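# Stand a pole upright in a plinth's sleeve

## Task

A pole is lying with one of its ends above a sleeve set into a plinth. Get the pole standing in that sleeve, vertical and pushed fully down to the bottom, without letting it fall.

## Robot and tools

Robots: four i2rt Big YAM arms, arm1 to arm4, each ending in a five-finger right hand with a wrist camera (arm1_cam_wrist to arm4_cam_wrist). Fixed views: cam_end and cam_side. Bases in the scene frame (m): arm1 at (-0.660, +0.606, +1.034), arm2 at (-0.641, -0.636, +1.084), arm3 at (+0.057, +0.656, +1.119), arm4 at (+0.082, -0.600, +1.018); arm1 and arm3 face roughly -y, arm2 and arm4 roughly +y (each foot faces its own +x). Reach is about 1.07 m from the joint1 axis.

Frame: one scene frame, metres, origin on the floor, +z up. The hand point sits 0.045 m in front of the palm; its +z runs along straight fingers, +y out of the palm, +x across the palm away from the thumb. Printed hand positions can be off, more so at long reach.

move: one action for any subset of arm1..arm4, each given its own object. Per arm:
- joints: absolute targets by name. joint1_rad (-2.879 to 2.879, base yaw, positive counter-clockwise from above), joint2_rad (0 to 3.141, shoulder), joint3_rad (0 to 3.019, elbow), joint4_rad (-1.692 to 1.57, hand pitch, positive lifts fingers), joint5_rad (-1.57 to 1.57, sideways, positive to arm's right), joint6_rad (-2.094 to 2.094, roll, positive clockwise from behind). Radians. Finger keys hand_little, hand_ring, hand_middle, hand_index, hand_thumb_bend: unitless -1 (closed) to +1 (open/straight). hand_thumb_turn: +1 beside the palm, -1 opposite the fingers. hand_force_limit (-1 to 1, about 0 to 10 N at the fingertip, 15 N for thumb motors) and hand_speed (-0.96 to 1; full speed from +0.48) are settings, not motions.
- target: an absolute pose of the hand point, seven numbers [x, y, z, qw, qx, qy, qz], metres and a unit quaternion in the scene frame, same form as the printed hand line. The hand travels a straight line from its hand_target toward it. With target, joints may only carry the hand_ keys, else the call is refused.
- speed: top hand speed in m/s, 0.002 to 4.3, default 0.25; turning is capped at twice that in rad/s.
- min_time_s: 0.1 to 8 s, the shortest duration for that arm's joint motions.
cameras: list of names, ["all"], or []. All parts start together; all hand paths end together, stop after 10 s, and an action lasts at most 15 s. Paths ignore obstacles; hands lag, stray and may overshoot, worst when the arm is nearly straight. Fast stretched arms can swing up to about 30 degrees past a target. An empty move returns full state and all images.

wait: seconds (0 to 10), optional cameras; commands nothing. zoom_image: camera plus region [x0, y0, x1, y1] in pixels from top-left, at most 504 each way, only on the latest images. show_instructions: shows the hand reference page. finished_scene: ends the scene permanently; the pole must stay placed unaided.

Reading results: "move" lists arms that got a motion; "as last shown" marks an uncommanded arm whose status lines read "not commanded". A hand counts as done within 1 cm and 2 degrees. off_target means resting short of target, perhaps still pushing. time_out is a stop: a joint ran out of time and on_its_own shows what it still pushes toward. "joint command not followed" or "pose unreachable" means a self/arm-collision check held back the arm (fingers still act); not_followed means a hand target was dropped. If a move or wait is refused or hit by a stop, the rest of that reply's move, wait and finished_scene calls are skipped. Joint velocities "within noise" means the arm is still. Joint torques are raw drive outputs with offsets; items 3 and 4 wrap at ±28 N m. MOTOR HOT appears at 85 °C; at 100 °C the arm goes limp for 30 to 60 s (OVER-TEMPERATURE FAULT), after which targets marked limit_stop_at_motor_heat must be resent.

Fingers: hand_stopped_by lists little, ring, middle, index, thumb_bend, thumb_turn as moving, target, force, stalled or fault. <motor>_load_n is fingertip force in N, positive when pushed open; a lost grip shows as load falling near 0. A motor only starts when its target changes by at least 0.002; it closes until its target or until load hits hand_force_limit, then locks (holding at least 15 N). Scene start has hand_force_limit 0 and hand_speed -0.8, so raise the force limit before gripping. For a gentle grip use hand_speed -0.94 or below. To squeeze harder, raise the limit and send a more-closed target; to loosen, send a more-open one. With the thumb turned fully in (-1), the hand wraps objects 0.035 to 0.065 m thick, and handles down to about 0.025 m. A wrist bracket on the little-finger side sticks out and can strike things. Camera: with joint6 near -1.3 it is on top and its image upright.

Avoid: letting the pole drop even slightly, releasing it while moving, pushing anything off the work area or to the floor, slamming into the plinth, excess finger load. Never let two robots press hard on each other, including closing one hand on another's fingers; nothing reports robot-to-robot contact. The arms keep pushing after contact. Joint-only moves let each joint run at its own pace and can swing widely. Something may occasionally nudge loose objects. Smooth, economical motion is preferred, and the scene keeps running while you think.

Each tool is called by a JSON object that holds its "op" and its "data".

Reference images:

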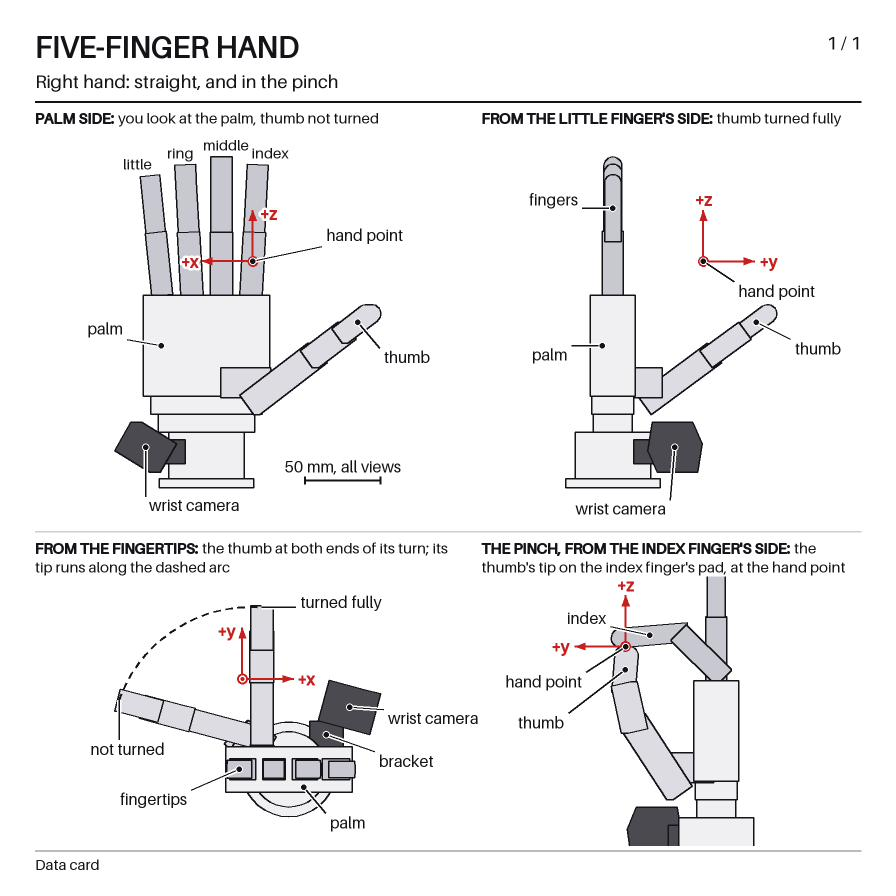

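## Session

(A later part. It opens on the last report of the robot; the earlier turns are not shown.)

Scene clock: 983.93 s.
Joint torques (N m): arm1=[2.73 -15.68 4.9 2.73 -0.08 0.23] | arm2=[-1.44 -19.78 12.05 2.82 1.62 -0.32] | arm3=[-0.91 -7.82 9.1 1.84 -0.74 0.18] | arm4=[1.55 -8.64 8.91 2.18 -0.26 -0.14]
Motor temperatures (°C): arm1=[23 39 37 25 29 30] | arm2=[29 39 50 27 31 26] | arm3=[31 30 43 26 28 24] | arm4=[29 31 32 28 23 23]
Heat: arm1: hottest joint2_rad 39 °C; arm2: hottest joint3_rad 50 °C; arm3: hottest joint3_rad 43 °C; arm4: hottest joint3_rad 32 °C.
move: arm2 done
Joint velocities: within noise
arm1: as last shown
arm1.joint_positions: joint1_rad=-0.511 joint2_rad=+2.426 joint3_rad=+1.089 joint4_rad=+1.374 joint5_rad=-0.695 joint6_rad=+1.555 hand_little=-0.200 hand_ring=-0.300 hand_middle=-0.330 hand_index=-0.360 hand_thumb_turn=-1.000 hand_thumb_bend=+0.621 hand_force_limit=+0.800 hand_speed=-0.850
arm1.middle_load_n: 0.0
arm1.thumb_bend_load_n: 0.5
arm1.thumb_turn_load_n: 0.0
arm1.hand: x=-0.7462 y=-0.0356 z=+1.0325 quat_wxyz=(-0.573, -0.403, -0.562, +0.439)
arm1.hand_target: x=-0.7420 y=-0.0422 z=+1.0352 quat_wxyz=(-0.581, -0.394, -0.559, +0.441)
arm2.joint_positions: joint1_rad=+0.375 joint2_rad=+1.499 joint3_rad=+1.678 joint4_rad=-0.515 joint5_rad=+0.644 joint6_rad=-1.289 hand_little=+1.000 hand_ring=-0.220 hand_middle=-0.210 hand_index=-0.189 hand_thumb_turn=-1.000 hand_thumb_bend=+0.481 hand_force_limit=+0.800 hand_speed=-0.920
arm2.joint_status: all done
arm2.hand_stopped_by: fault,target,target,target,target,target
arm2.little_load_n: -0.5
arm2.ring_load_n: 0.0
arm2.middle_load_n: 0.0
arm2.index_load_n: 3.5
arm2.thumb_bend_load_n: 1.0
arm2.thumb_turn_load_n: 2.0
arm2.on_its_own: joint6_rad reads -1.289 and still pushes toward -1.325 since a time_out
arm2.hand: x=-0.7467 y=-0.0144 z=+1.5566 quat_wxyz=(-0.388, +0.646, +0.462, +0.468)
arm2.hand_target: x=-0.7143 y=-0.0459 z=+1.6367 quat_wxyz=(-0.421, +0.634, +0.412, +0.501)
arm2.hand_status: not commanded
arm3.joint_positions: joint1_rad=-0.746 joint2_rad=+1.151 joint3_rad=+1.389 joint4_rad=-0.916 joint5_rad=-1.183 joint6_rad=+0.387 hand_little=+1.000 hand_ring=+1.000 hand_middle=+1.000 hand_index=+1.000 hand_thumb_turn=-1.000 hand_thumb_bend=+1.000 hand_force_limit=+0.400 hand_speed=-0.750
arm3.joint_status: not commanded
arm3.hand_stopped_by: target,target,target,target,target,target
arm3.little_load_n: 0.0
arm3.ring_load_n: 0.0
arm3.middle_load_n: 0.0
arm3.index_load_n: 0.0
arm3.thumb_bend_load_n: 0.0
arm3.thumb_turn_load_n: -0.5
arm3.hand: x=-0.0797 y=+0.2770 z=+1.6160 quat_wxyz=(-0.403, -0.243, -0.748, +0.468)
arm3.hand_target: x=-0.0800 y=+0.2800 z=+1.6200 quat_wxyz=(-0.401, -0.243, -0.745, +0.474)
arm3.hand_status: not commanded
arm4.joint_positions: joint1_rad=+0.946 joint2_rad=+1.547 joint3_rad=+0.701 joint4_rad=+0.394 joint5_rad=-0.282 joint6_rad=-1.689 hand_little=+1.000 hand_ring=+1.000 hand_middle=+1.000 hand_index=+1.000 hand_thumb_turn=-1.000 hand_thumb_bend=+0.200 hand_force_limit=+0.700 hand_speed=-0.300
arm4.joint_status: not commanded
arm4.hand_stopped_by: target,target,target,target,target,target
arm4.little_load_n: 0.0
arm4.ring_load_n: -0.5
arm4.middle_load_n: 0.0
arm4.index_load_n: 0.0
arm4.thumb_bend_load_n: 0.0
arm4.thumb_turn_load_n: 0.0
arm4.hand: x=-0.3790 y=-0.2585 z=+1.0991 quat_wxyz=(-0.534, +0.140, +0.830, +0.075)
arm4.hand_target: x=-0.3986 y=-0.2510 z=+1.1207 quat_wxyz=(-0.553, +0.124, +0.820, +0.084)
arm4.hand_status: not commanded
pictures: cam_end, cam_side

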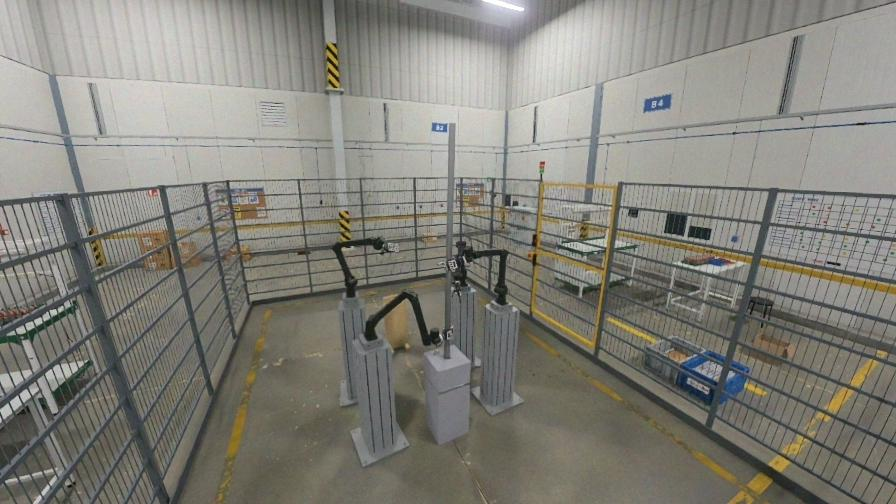

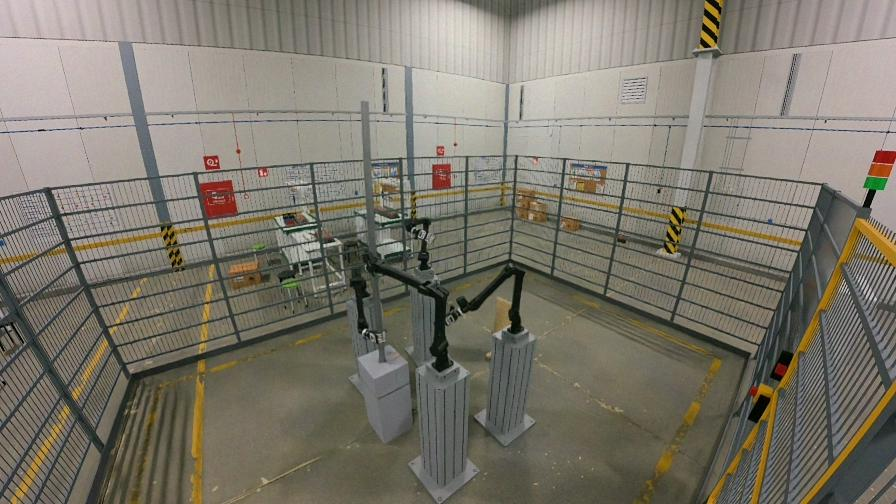

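{"op": "move", "data": {"arm1": {"joints": {"hand_speed": -0.75, "hand_little": 1, "hand_ring": 1, "hand_middle": 1, "hand_index": 1, "hand_thumb_bend": 1}}, "arm2": {"joints": {"joint1_rad": 0.34, "joint2_rad": 1.43, "joint3_rad": 1.71}, "min_time_s": 2}, "cameras": ["cam_side", "cam_end", "arm1_cam_wrist"]}}

{"op": "zoom_image", "data": {"camera": "cam_side", "region": [354, 92, 384, 116]}}

{"op": "zoom_image", "data": {"camera": "cam_end", "region": [432, 114, 462, 138]}}

Scene clock: 987.97 s.
Joint torques (N m): arm1=[3.14 -16.15 4.77 2.4 -0.11 0.16] | arm2=[-2.78 -18.32 11.48 2.67 1.63 -0.28] | arm3=[-0.79 -7.82 9.1 1.85 -0.74 0.18] | arm4=[1.55 -8.35 8.9 2.14 -0.24 -0.12]
Motor temperatures (°C): arm1=[23 39 37 25 29 29] | arm2=[29 38 50 26 31 26] | arm3=[31 30 43 26 28 24] | arm4=[29 31 32 28 23 23]
Heat: arm1: hottest joint2_rad 39 °C; arm2: hottest joint3_rad 50 °C; arm3: hottest joint3_rad 43 °C; arm4: hottest joint3_rad 32 °C.
move: arm1 done; arm2 done
Joint velocities: within noise
arm1.joint_positions: joint1_rad=-0.511 joint2_rad=+2.426 joint3_rad=+1.091 joint4_rad=+1.374 joint5_rad=-0.695 joint6_rad=+1.557 hand_little=+1.000 hand_ring=+1.000 hand_middle=+1.000 hand_index=+1.000 hand_thumb_turn=-1.000 hand_thumb_bend=+1.000 hand_force_limit=+0.800 hand_speed=-0.750
arm1.joint_status: all done
arm1.hand_stopped_by: target,target,target,target,target,target
arm1.little_load_n: 0.0
arm1.ring_load_n: 0.0
arm1.middle_load_n: 0.0
arm1.index_load_n: 0.0
arm1.thumb_bend_load_n: 0.0
arm1.thumb_turn_load_n: -0.5
arm1.hand: x=-0.7464 y=-0.0362 z=+1.0332 quat_wxyz=(-0.574, -0.403, -0.561, +0.439)
arm1.hand_target: x=-0.7417 y=-0.0421 z=+1.0351 quat_wxyz=(-0.581, -0.394, -0.559, +0.441)
arm1.hand_status: not commanded
arm2.joint_positions: joint1_rad=+0.375 joint2_rad=+1.499 joint3_rad=+1.678 joint4_rad=-0.515 joint5_rad=+0.644 joint6_rad=-1.289 hand_little=+1.000 hand_ring=-0.220 hand_middle=-0.210 hand_index=-0.189 hand_thumb_turn=-1.000 hand_thumb_bend=+0.481 hand_force_limit=+0.800 hand_speed=-0.920
arm2.joint_status: all done
arm2.hand_stopped_by: fault,target,target,target,target,target
arm2.little_load_n: 0.0
arm2.ring_load_n: 0.0
arm2.middle_load_n: 0.0
arm2.index_load_n: 4.0
arm2.thumb_bend_load_n: 1.0
arm2.thumb_turn_load_n: 2.0
arm2.on_its_own: joint6_rad reads -1.289 and still pushes toward -1.325 since a time_out
arm2.hand: x=-0.7467 y=-0.0144 z=+1.5566 quat_wxyz=(-0.388, +0.646, +0.462, +0.468)
arm2.hand_target: x=-0.7089 y=-0.0371 z=+1.6203 quat_wxyz=(-0.406, +0.639, +0.417, +0.502)
arm2.hand_status: not commanded
arm3, arm4: as last shown
arm3.thumb_turn_load_n: 0.0
arm4.ring_load_n: 0.0
pictures: arm1_cam_wrist, cam_end, cam_side

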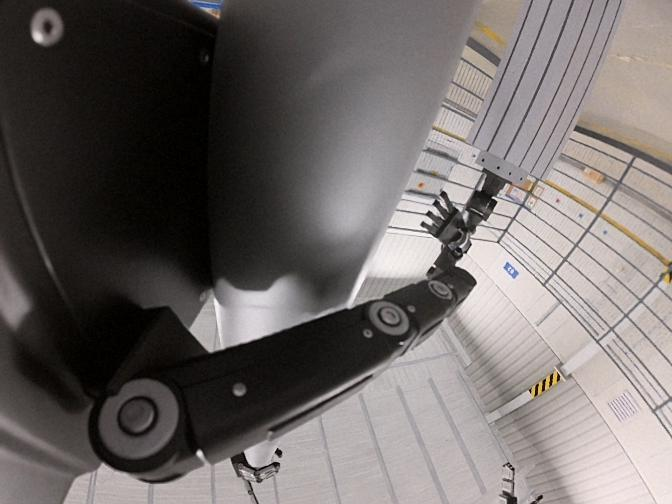

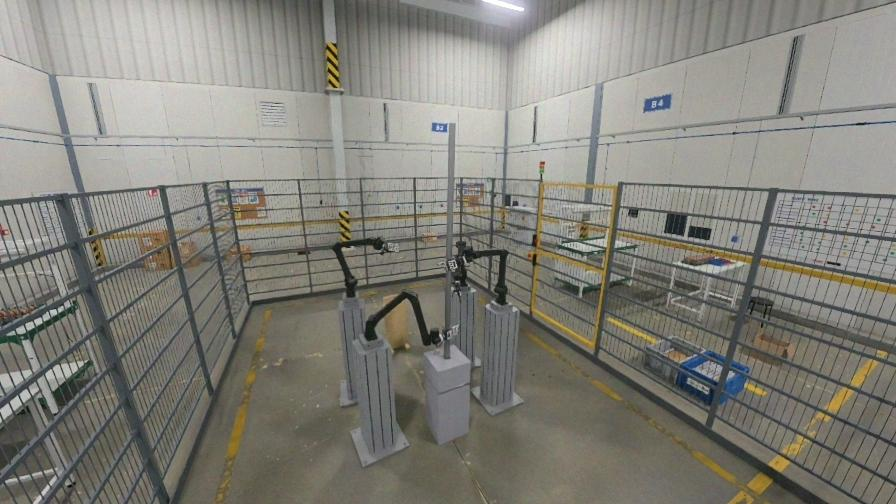

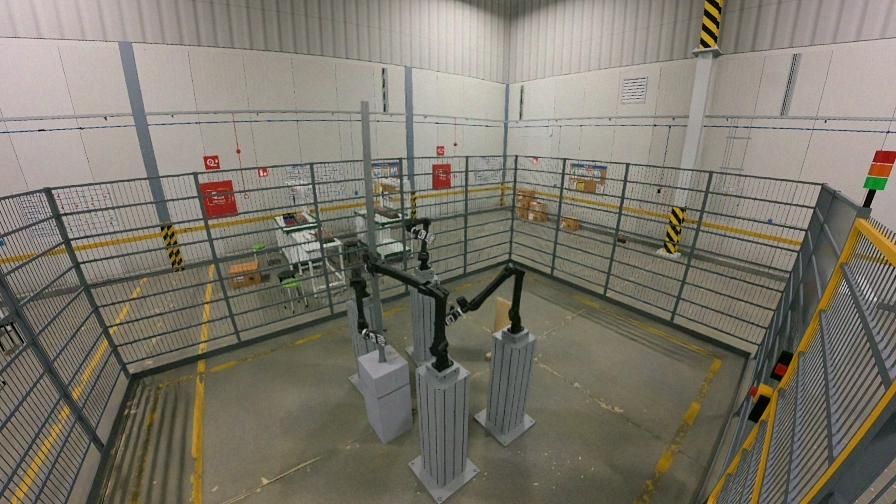

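Scaled by 16.800.

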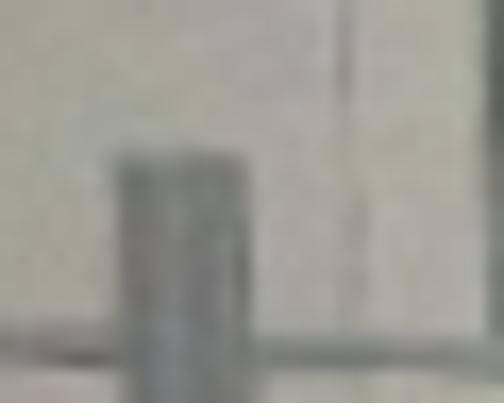

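Scaled by 16.800.

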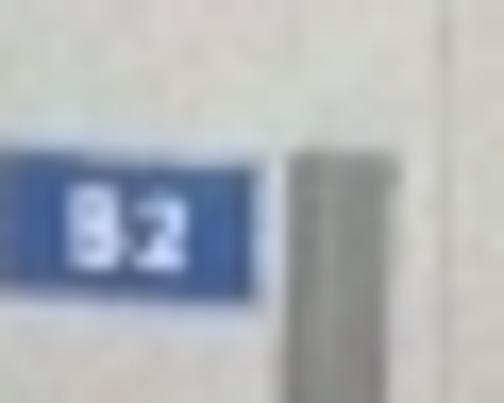

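{"op": "move", "data": {"arm2": {"joints": {"joint1_rad": 0.32, "joint2_rad": 1.455, "joint3_rad": 1.71}, "min_time_s": 2}, "cameras": ["cam_side", "cam_end"]}}

{"op": "zoom_image", "data": {"camera": "cam_side", "region": [354, 92, 384, 116]}}

{"op": "zoom_image", "data": {"camera": "cam_end", "region": [432, 114, 462, 138]}}

Scene clock: 991.03 s.
Joint torques (N m): arm1=[2.43 -16.67 4.74 2.45 -0.05 0.17] | arm2=[-2.96 -16.67 11.54 2.07 1.74 -0.26] | arm3=[-0.79 -7.77 9.11 1.83 -0.74 0.17] | arm4=[1.44 -8.59 8.96 2.13 -0.26 -0.14]
Motor temperatures (°C): arm1=[23 39 36 25 29 29] | arm2=[29 38 49 26 31 26] | arm3=[31 30 43 26 28 24] | arm4=[29 31 32 28 23 23]
Heat: arm1: hottest joint2_rad 39 °C; arm2: hottest joint3_rad 49 °C; arm3: hottest joint3_rad 43 °C; arm4: hottest joint3_rad 32 °C.
move: arm2 done
Joint velocities: within noise
arm1, arm3, arm4: as last shown
arm1.joint_positions: joint1_rad=-0.508 joint2_rad=+2.426 joint3_rad=+1.091 joint4_rad=+1.374 joint5_rad=-0.695 joint6_rad=+1.558 hand_little=+1.000 hand_ring=+1.000 hand_middle=+1.000 hand_index=+1.000 hand_thumb_turn=-1.000 hand_thumb_bend=+1.000 hand_force_limit=+0.800 hand_speed=-0.750
arm1.hand: x=-0.7446 y=-0.0364 z=+1.0333 quat_wxyz=(-0.575, -0.403, -0.562, +0.438)
arm1.hand_target: x=-0.7418 y=-0.0421 z=+1.0351 quat_wxyz=(-0.581, -0.394, -0.559, +0.441)
arm2.joint_positions: joint1_rad=+0.359 joint2_rad=+1.504 joint3_rad=+1.678 joint4_rad=-0.499 joint5_rad=+0.641 joint6_rad=-1.293 hand_little=+1.000 hand_ring=-0.220 hand_middle=-0.210 hand_index=-0.189 hand_thumb_turn=-1.000 hand_thumb_bend=+0.481 hand_force_limit=+0.800 hand_speed=-0.920
arm2.joint_status: all done
arm2.hand_stopped_by: fault,target,target,target,target,target
arm2.little_load_n: 0.0
arm2.ring_load_n: 0.0
arm2.middle_load_n: 0.0
arm2.index_load_n: 3.0
arm2.thumb_bend_load_n: 0.0
arm2.thumb_turn_load_n: 0.5
arm2.hand: x=-0.7388 y=-0.0096 z=+1.5571 quat_wxyz=(-0.389, +0.647, +0.455, +0.472)
arm2.hand_target: x=-0.7002 y=-0.0266 z=+1.6062 quat_wxyz=(-0.392, +0.646, +0.418, +0.504)
arm2.hand_status: not commanded
arm3.thumb_turn_load_n: -0.5
pictures: cam_end, cam_side

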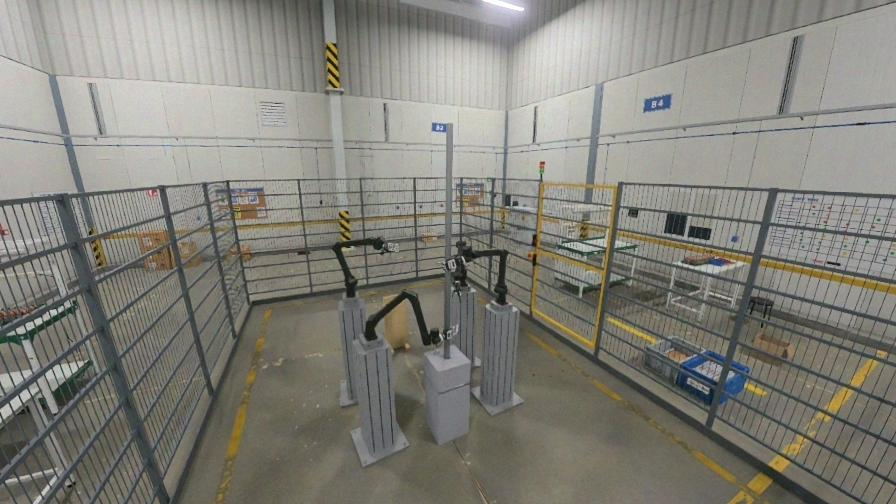

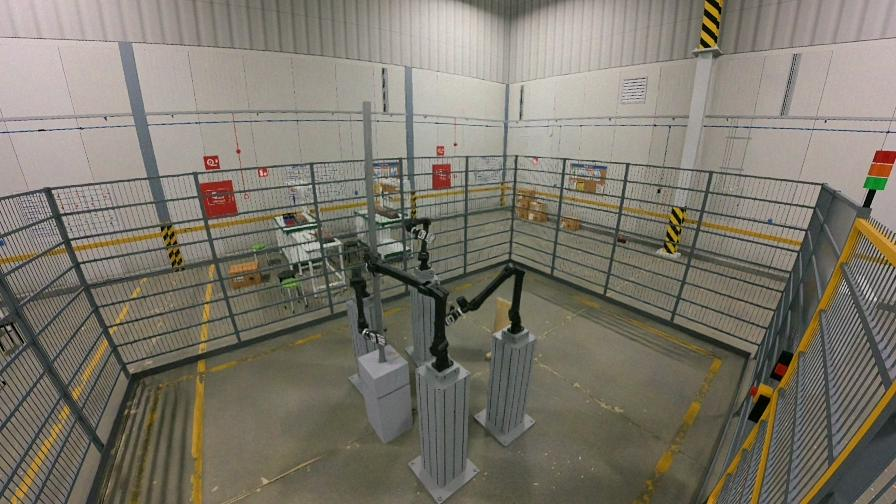

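Scaled by 16.800.

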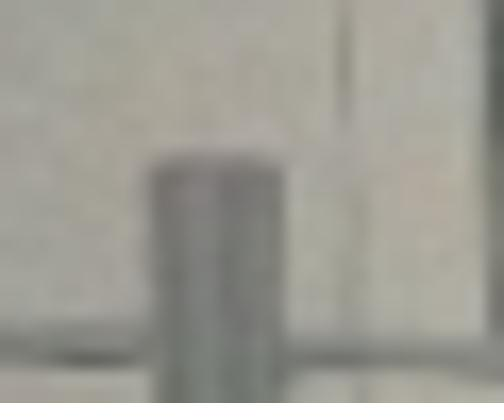

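Scaled by 16.800.

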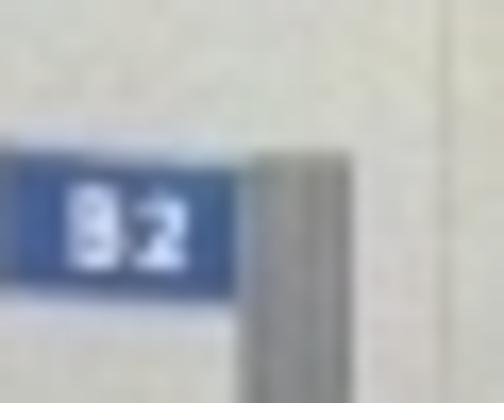

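{"op": "move", "data": {"arm2": {"joints": {"joint1_rad": 0.307, "joint2_rad": 1.485, "joint3_rad": 1.74}, "min_time_s": 2}, "cameras": ["cam_side", "cam_end"]}}

{"op": "zoom_image", "data": {"camera": "cam_side", "region": [354, 92, 384, 116]}}

{"op": "zoom_image", "data": {"camera": "cam_end", "region": [432, 114, 462, 138]}}

Scene clock: 993.93 s.
Joint torques (N m): arm1=[2.84 -16.44 4.72 2.77 -0.07 0.16] | arm2=[-2.9 -15.56 13.42 1.81 1.74 -0.28] | arm3=[-0.79 -7.82 9.11 1.84 -0.74 0.18] | arm4=[1.61 -8.29 8.88 2.14 -0.24 -0.14]
Motor temperatures (°C): arm1=[23 39 36 25 28 29] | arm2=[29 38 49 26 32 26] | arm3=[31 30 43 26 28 24] | arm4=[29 31 32 28 23 23]
Heat: arm1: hottest joint2_rad 39 °C; arm2: hottest joint3_rad 49 °C; arm3: hottest joint3_rad 43 °C; arm4: hottest joint3_rad 32 °C.
move: arm2 done
Joint velocities: within noise
arm1, arm3, arm4: as last shown
arm1.thumb_turn_load_n: 0.0
arm1.hand: x=-0.7444 y=-0.0365 z=+1.0333 quat_wxyz=(-0.575, -0.403, -0.562, +0.438)
arm1.hand_target: x=-0.7418 y=-0.0422 z=+1.0351 quat_wxyz=(-0.581, -0.394, -0.559, +0.441)
arm2.joint_positions: joint1_rad=+0.346 joint2_rad=+1.512 joint3_rad=+1.683 joint4_rad=-0.489 joint5_rad=+0.641 joint6_rad=-1.294 hand_little=+1.000 hand_ring=-0.220 hand_middle=-0.210 hand_index=-0.189 hand_thumb_turn=-1.000 hand_thumb_bend=+0.480 hand_force_limit=+0.800 hand_speed=-0.920
arm2.joint_status: all done
arm2.hand_stopped_by: fault,target,target,target,target,target
arm2.little_load_n: 0.0
arm2.ring_load_n: 0.0
arm2.middle_load_n: 0.0
arm2.index_load_n: 2.5
arm2.thumb_bend_load_n: 0.0
arm2.thumb_turn_load_n: 0.5
arm2.hand: x=-0.7321 y=-0.0046 z=+1.5567 quat_wxyz=(-0.388, +0.649, +0.449, +0.475)
arm2.hand_target: x=-0.6963 y=-0.0152 z=+1.6055 quat_wxyz=(-0.389, +0.649, +0.414, +0.507)
arm2.hand_status: not commanded
arm4.thumb_turn_load_n: 0.5
pictures: cam_end, cam_side

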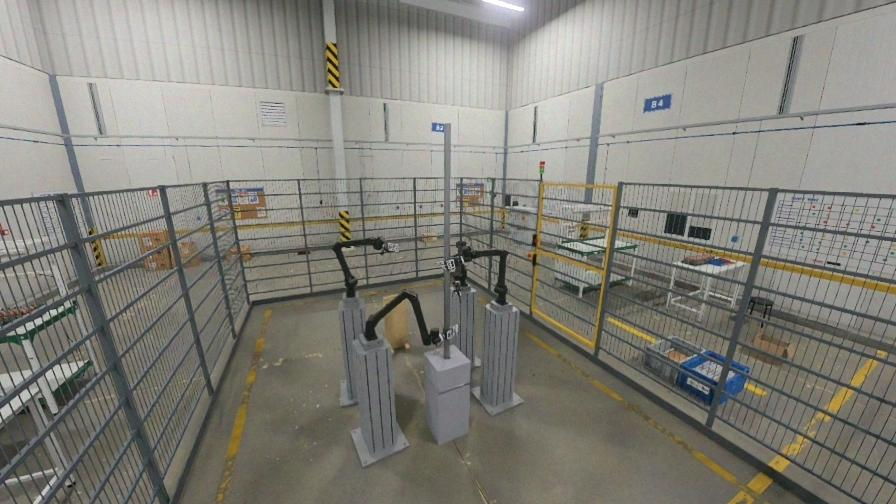

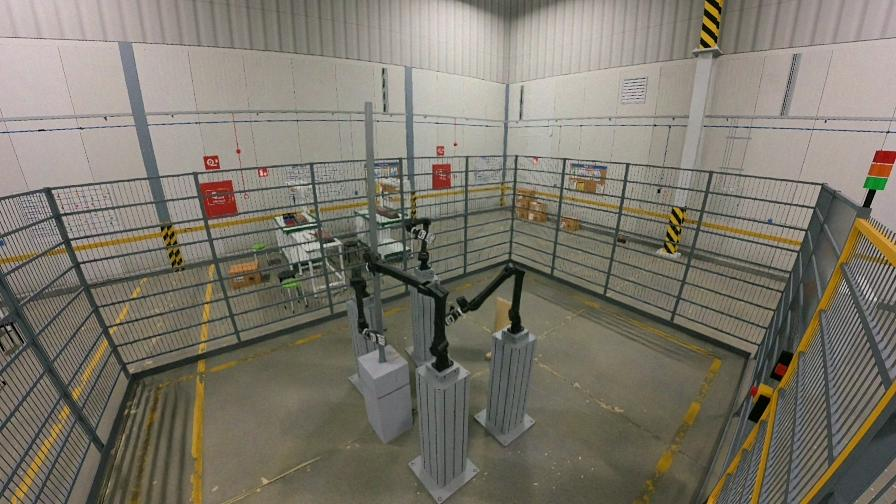

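Scaled by 16.800.

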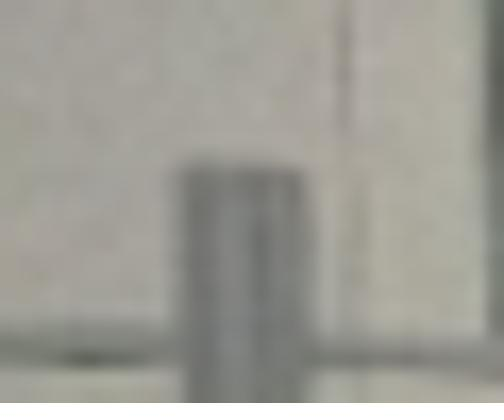

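Scaled by 16.800.

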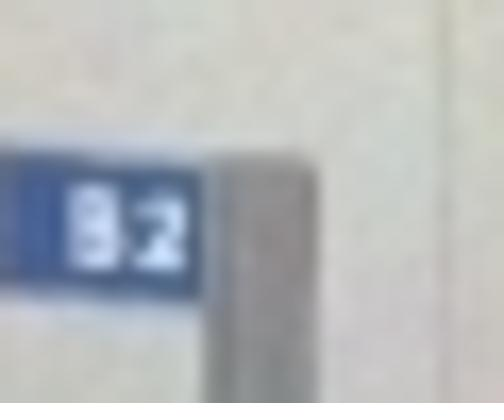

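{"op": "move", "data": {"arm2": {"joints": {"hand_speed": -0.93, "hand_ring": -0.18, "hand_middle": -0.17, "hand_index": -0.15, "hand_thumb_bend": 0.52}}, "cameras": ["cam_side", "cam_end"]}}

{"op": "zoom_image", "data": {"camera": "cam_side", "region": [354, 92, 384, 116]}}

{"op": "zoom_image", "data": {"camera": "cam_end", "region": [432, 114, 462, 138]}}

{"op": "zoom_image", "data": {"camera": "cam_side", "region": [368, 346, 398, 370]}}

{"op": "zoom_image", "data": {"camera": "cam_end", "region": [432, 344, 462, 368]}}

Scene clock: 995.60 s.
Joint torques (N m): arm1=[2.43 -16.73 4.72 2.59 -0.08 0.12] | arm2=[-3.31 -15.33 13.35 1.8 1.62 -0.25] | arm3=[-0.79 -7.82 9.1 1.83 -0.74 0.18] | arm4=[1.32 -8.47 8.91 2.13 -0.26 -0.14]
Motor temperatures (°C): arm1=[23 39 36 25 28 29] | arm2=[29 38 49 26 32 26] | arm3=[31 30 43 26 28 24] | arm4=[29 31 32 28 23 23]
Heat: arm1: hottest joint2_rad 39 °C; arm2: hottest joint3_rad 49 °C; arm3: hottest joint3_rad 43 °C; arm4: hottest joint3_rad 32 °C.
move: arm2 done
Joint velocities: within noise
arm1, arm3, arm4: as last shown
arm1.joint_positions: joint1_rad=-0.508 joint2_rad=+2.426 joint3_rad=+1.091 joint4_rad=+1.374 joint5_rad=-0.696 joint6_rad=+1.558 hand_little=+1.000 hand_ring=+1.000 hand_middle=+1.000 hand_index=+1.000 hand_thumb_turn=-1.000 hand_thumb_bend=+1.000 hand_force_limit=+0.800 hand_speed=-0.750
arm1.hand: x=-0.7443 y=-0.0364 z=+1.0333 quat_wxyz=(-0.575, -0.403, -0.562, +0.438)
arm1.hand_target: x=-0.7418 y=-0.0421 z=+1.0351 quat_wxyz=(-0.581, -0.394, -0.559, +0.441)
arm2.joint_positions: joint1_rad=+0.346 joint2_rad=+1.512 joint3_rad=+1.684 joint4_rad=-0.489 joint5_rad=+0.643 joint6_rad=-1.294 hand_little=+1.000 hand_ring=-0.180 hand_middle=-0.170 hand_index=-0.150 hand_thumb_turn=-1.000 hand_thumb_bend=+0.520 hand_force_limit=+0.800 hand_speed=-0.930
arm2.joint_status: all done
arm2.hand_stopped_by: fault,target,target,target,target,target
arm2.little_load_n: 0.0
arm2.ring_load_n: 0.0
arm2.middle_load_n: 0.0
arm2.index_load_n: 1.5
arm2.thumb_bend_load_n: 0.0
arm2.thumb_turn_load_n: 0.5
arm2.hand: x=-0.7315 y=-0.0048 z=+1.5572 quat_wxyz=(-0.388, +0.649, +0.448, +0.476)
arm2.hand_target: x=-0.6963 y=-0.0152 z=+1.6054 quat_wxyz=(-0.389, +0.649, +0.414, +0.507)
arm2.hand_status: not commanded
arm3.thumb_bend_load_n: 0.5
arm3.thumb_turn_load_n: 0.0
arm4.thumb_turn_load_n: 0.0
pictures: cam_end, cam_side

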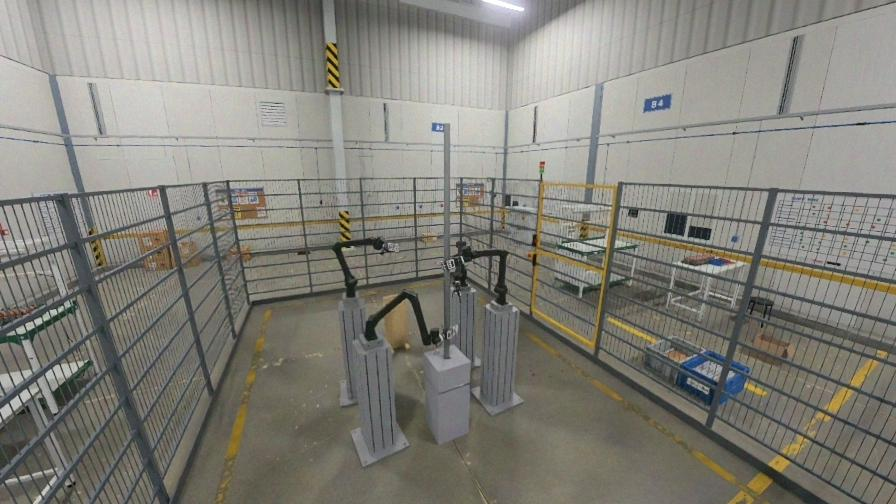

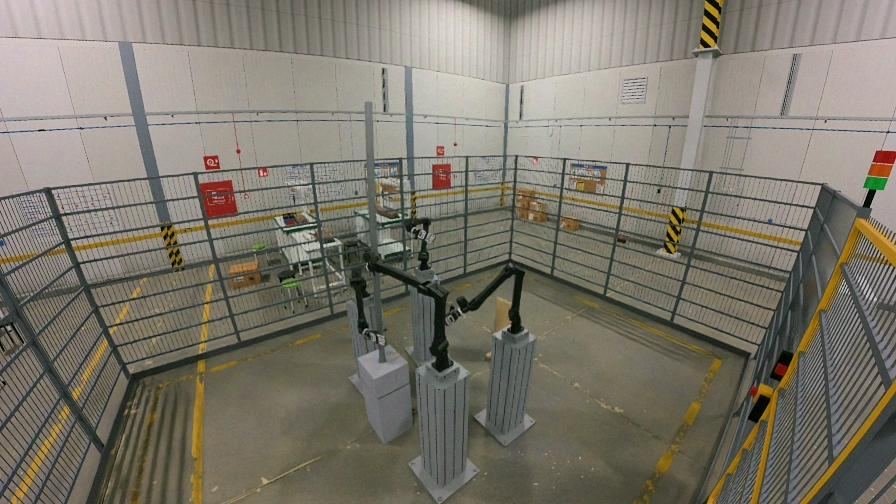

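Scaled by 16.800.

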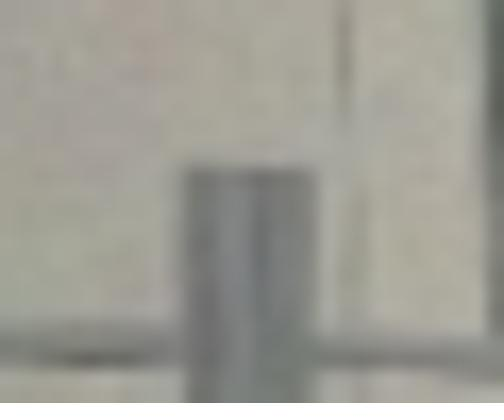

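Scaled by 16.800.

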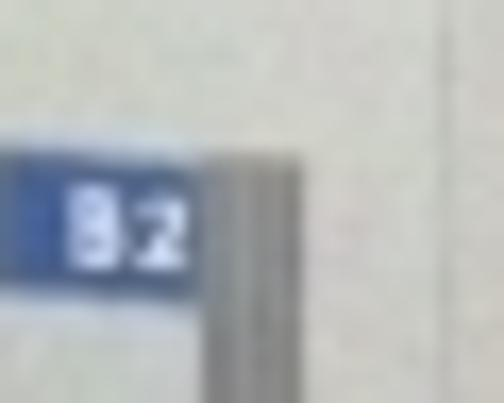

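Scaled by 16.800.

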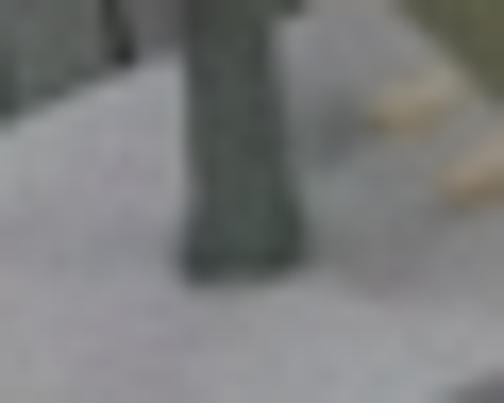

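Scaled by 16.800.

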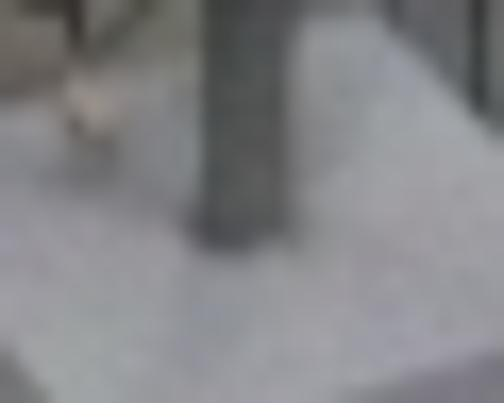

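{"op": "move", "data": {"arm2": {"joints": {"hand_speed": -0.92, "hand_ring": -0.08, "hand_middle": -0.08, "hand_index": -0.06, "hand_thumb_bend": 0.62}}, "cameras": ["cam_side", "cam_end", "arm2_cam_wrist"]}}

{"op": "zoom_image", "data": {"camera": "cam_side", "region": [354, 92, 384, 116]}}

{"op": "zoom_image", "data": {"camera": "cam_end", "region": [432, 114, 462, 138]}}

Scene clock: 997.97 s.
Joint torques (N m): arm1=[2.96 -16.67 4.71 2.52 0.14 0.13] | arm2=[-3.08 -15.38 13.26 1.69 1.46 -0.24] | arm3=[-0.85 -7.82 9.11 1.83 -0.74 0.18] | arm4=[1.61 -8.7 8.96 2.17 -0.24 -0.12]
Motor temperatures (°C): arm1=[23 39 36 25 28 29] | arm2=[29 38 49 26 32 26] | arm3=[31 30 43 26 28 24] | arm4=[29 31 32 28 23 23]
Heat: arm1: hottest joint2_rad 39 °C; arm2: hottest joint3_rad 49 °C; arm3: hottest joint3_rad 43 °C; arm4: hottest joint3_rad 32 °C.
move: arm2 done
Joint velocities: within noise
arm1, arm3, arm4: as last shown
arm1.joint_positions: joint1_rad=-0.508 joint2_rad=+2.427 joint3_rad=+1.091 joint4_rad=+1.374 joint5_rad=-0.699 joint6_rad=+1.558 hand_little=+1.000 hand_ring=+1.000 hand_middle=+1.000 hand_index=+1.000 hand_thumb_turn=-1.000 hand_thumb_bend=+1.000 hand_force_limit=+0.800 hand_speed=-0.750
arm1.hand: x=-0.7436 y=-0.0358 z=+1.0323 quat_wxyz=(-0.576, -0.402, -0.563, +0.436)
arm1.hand_target: x=-0.7419 y=-0.0421 z=+1.0350 quat_wxyz=(-0.581, -0.394, -0.559, +0.441)
arm2.joint_positions: joint1_rad=+0.346 joint2_rad=+1.512 joint3_rad=+1.686 joint4_rad=-0.489 joint5_rad=+0.648 joint6_rad=-1.298 hand_little=+1.000 hand_ring=-0.080 hand_middle=-0.080 hand_index=-0.060 hand_thumb_turn=-1.000 hand_thumb_bend=+0.620 hand_force_limit=+0.800 hand_speed=-0.920
arm2.joint_status: all done
arm2.hand_stopped_by: fault,target,target,target,target,target
arm2.little_load_n: 0.0
arm2.ring_load_n: 0.0
arm2.middle_load_n: 0.0
arm2.index_load_n: 0.5
arm2.thumb_bend_load_n: 0.0
arm2.thumb_turn_load_n: 0.0
arm2.hand: x=-0.7304 y=-0.0051 z=+1.5589 quat_wxyz=(-0.387, +0.649, +0.448, +0.479)
arm2.hand_target: x=-0.6962 y=-0.0152 z=+1.6054 quat_wxyz=(-0.389, +0.649, +0.414, +0.507)
arm2.hand_status: not commanded
arm3.thumb_bend_load_n: 0.0
pictures: arm2_cam_wrist, cam_end, cam_side

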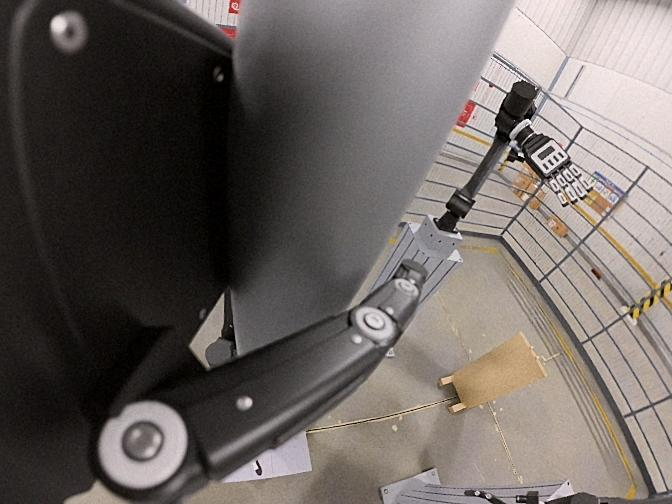

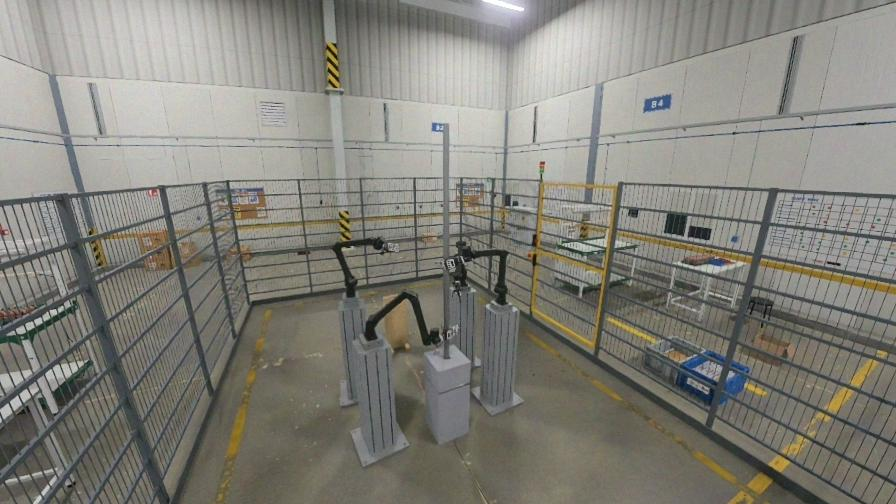

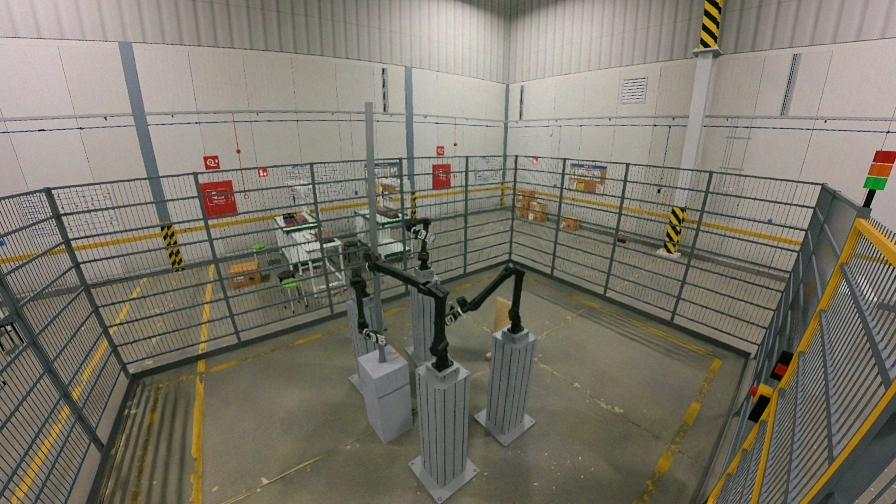

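Scaled by 16.800.

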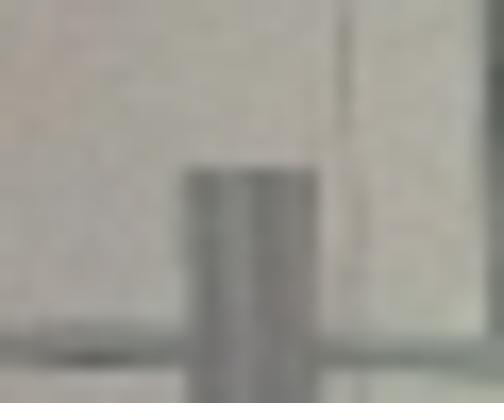

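Scaled by 16.800.

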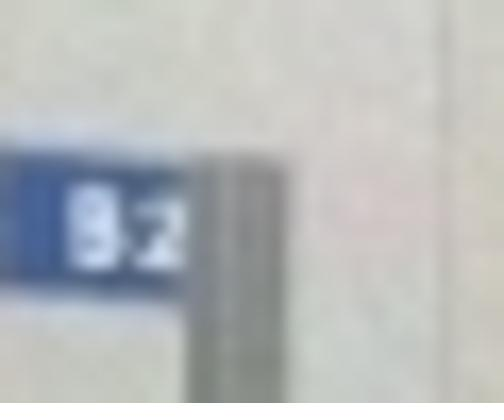

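{"op": "move", "data": {"arm1": {"target": [-0.766, -0.045, 1.035, 0.581, 0.394, 0.559, -0.441], "speed": 0.04}, "cameras": ["arm1_cam_wrist"]}}

Scene clock: 1000.93 s.
Joint torques (N m): arm1=[0.26 -17.03 5.79 1.58 0.27 0.16] | arm2=[-3.14 -15.74 12.94 1.72 1.44 -0.21] | arm3=[-0.85 -7.77 9.09 1.83 -0.74 0.17] | arm4=[1.67 -8.53 8.92 2.21 -0.25 -0.14]
Motor temperatures (°C): arm1=[23 39 36 25 28 29] | arm2=[29 37 49 26 32 26] | arm3=[31 30 43 26 28 24] | arm4=[29 31 32 28 23 23]
Heat: arm1: hottest joint2_rad 39 °C; arm2: hottest joint3_rad 49 °C; arm3: hottest joint3_rad 43 °C; arm4: hottest joint3_rad 32 °C.
move: arm1 off_target
Joint velocities: within noise
arm1.joint_positions: joint1_rad=-0.524 joint2_rad=+2.435 joint3_rad=+1.110 joint4_rad=+1.374 joint5_rad=-0.745 joint6_rad=+1.560 hand_little=+1.000 hand_ring=+1.000 hand_middle=+1.000 hand_index=+1.000 hand_thumb_turn=-1.000 hand_thumb_bend=+1.000 hand_force_limit=+0.800 hand_speed=-0.750
arm1.joint_status: not commanded
arm1.hand_stopped_by: target,target,target,target,target,target
arm1.little_load_n: 0.0
arm1.ring_load_n: 0.0
arm1.middle_load_n: 0.0
arm1.index_load_n: 0.0
arm1.thumb_bend_load_n: 0.0
arm1.thumb_turn_load_n: 0.5
arm1.hand: x=-0.7484 y=-0.0338 z=+1.0323 quat_wxyz=(-0.582, -0.390, -0.568, +0.431)
arm1.hand_target: x=-0.7660 y=-0.0440 z=+1.0353 quat_wxyz=(-0.581, -0.394, -0.559, +0.441)
arm1.hand_status: off_target (0.021 m and 1.6 deg from the pose sent, 0.024 m and 1.3 deg at the start)
arm2, arm3, arm4: as last shown
arm2.thumb_turn_load_n: 0.5
arm3.little_load_n: -0.5
arm4.ring_load_n: 0.5
arm4.thumb_turn_load_n: 0.5

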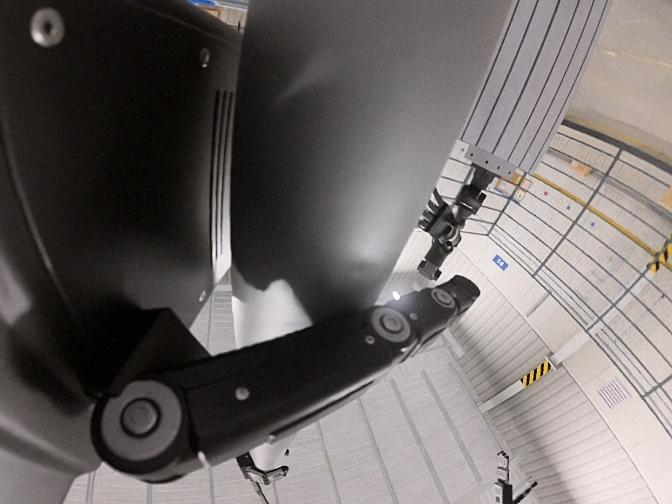

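{"op": "move", "data": {"arm1": {"target": [-0.814, 0.098, 1.03, 0.581, 0.394, 0.559, -0.441], "speed": 0.07}, "cameras": ["arm1_cam_wrist", "cam_side", "cam_end"]}}

{"op": "zoom_image", "data": {"camera": "cam_side", "region": [354, 92, 384, 116]}}

{"op": "zoom_image", "data": {"camera": "cam_end", "region": [432, 114, 462, 138]}}

Scene clock: 1004.53 s.
Joint torques (N m): arm1=[1.79 -17.08 0.87 2.59 -0.11 -0.07] | arm2=[-2.9 -15.27 13.04 1.76 1.48 -0.2] | arm3=[-0.85 -7.82 9.1 1.84 -0.74 0.17] | arm4=[1.79 -8.53 8.92 2.18 -0.24 -0.14]
Motor temperatures (°C): arm1=[23 39 36 25 28 28] | arm2=[29 37 49 26 32 26] | arm3=[31 30 42 26 28 24] | arm4=[29 31 32 28 23 23]
Heat: arm1: hottest joint2_rad 39 °C; arm2: hottest joint3_rad 49 °C; arm3: hottest joint3_rad 42 °C; arm4: hottest joint3_rad 32 °C.
move: arm1 off_target
Joint velocities: within noise
arm1.joint_positions: joint1_rad=-0.775 joint2_rad=+2.421 joint3_rad=+0.878 joint4_rad=+1.551 joint5_rad=-0.980 joint6_rad=+1.575 hand_little=+1.000 hand_ring=+1.000 hand_middle=+1.000 hand_index=+1.000 hand_thumb_turn=-1.000 hand_thumb_bend=+1.000 hand_force_limit=+0.800 hand_speed=-0.750
arm1.joint_status: not commanded
arm1.hand_stopped_by: target,target,target,target,target,target
arm1.little_load_n: 0.0
arm1.ring_load_n: 0.0
arm1.middle_load_n: 0.0
arm1.index_load_n: 0.0
arm1.thumb_bend_load_n: 0.0
arm1.thumb_turn_load_n: 0.0
arm1.hand: x=-0.8117 y=+0.0967 z=+1.0168 quat_wxyz=(-0.579, -0.413, -0.565, +0.418)
arm1.hand_target: x=-0.8140 y=+0.0978 z=+1.0298 quat_wxyz=(-0.575, -0.397, -0.567, +0.435)
arm1.hand_status: off_target (0.013 m and 3.6 deg from the pose sent, 0.147 m and 1.6 deg at the start; a joint's target at an end of its range on 31 of 83 steps)
arm2, arm3, arm4: as last shown
arm2.thumb_turn_load_n: 0.0
arm3.little_load_n: 0.0
arm4.ring_load_n: -0.5
arm4.thumb_turn_load_n: 0.0
pictures: arm1_cam_wrist, cam_end, cam_side

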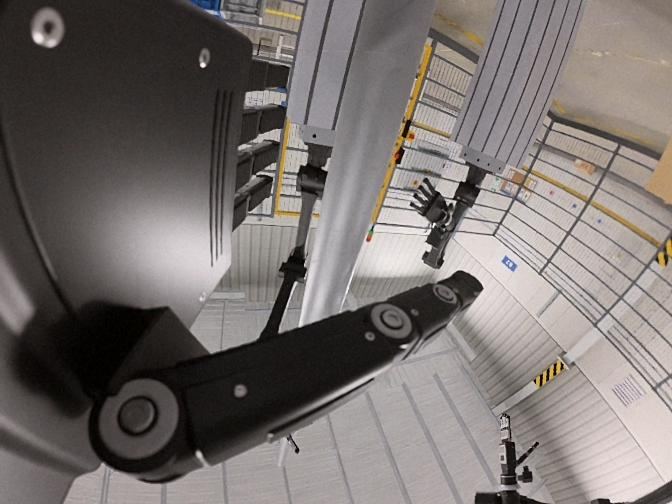

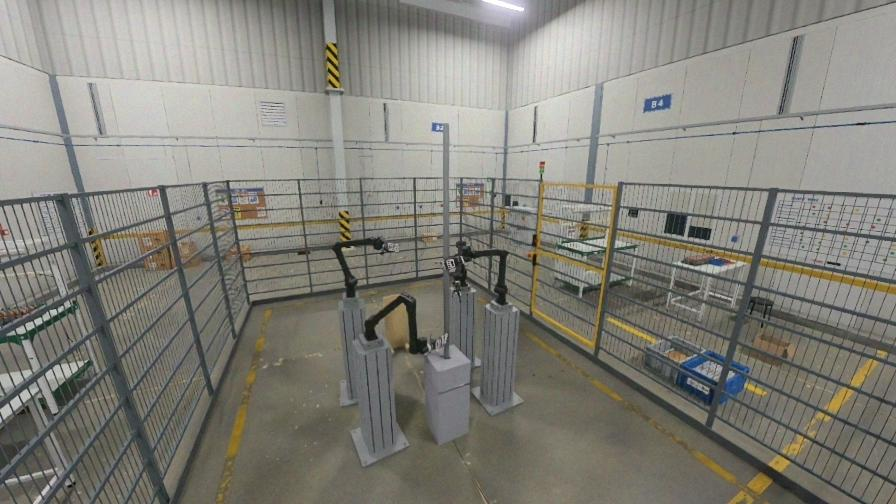

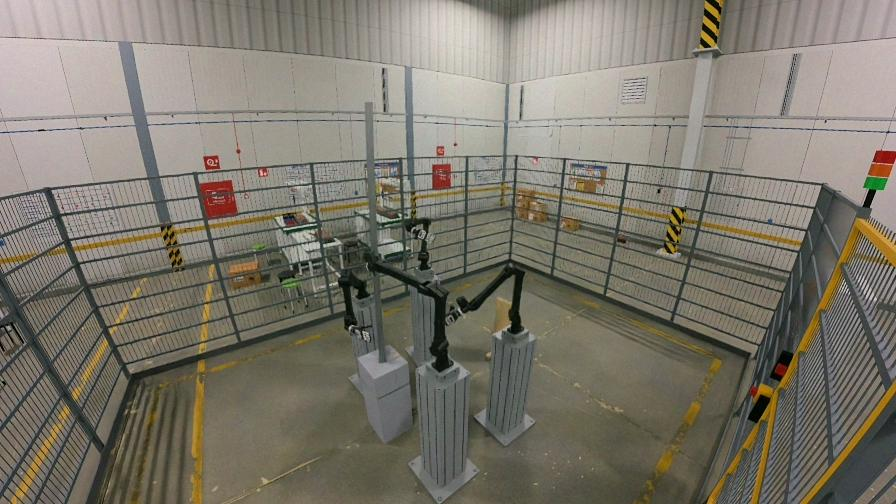

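Scaled by 16.800.

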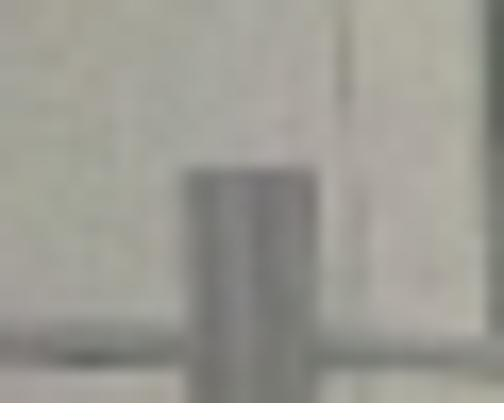

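Scaled by 16.800.

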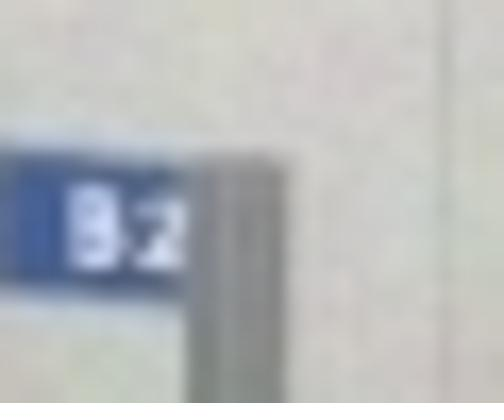

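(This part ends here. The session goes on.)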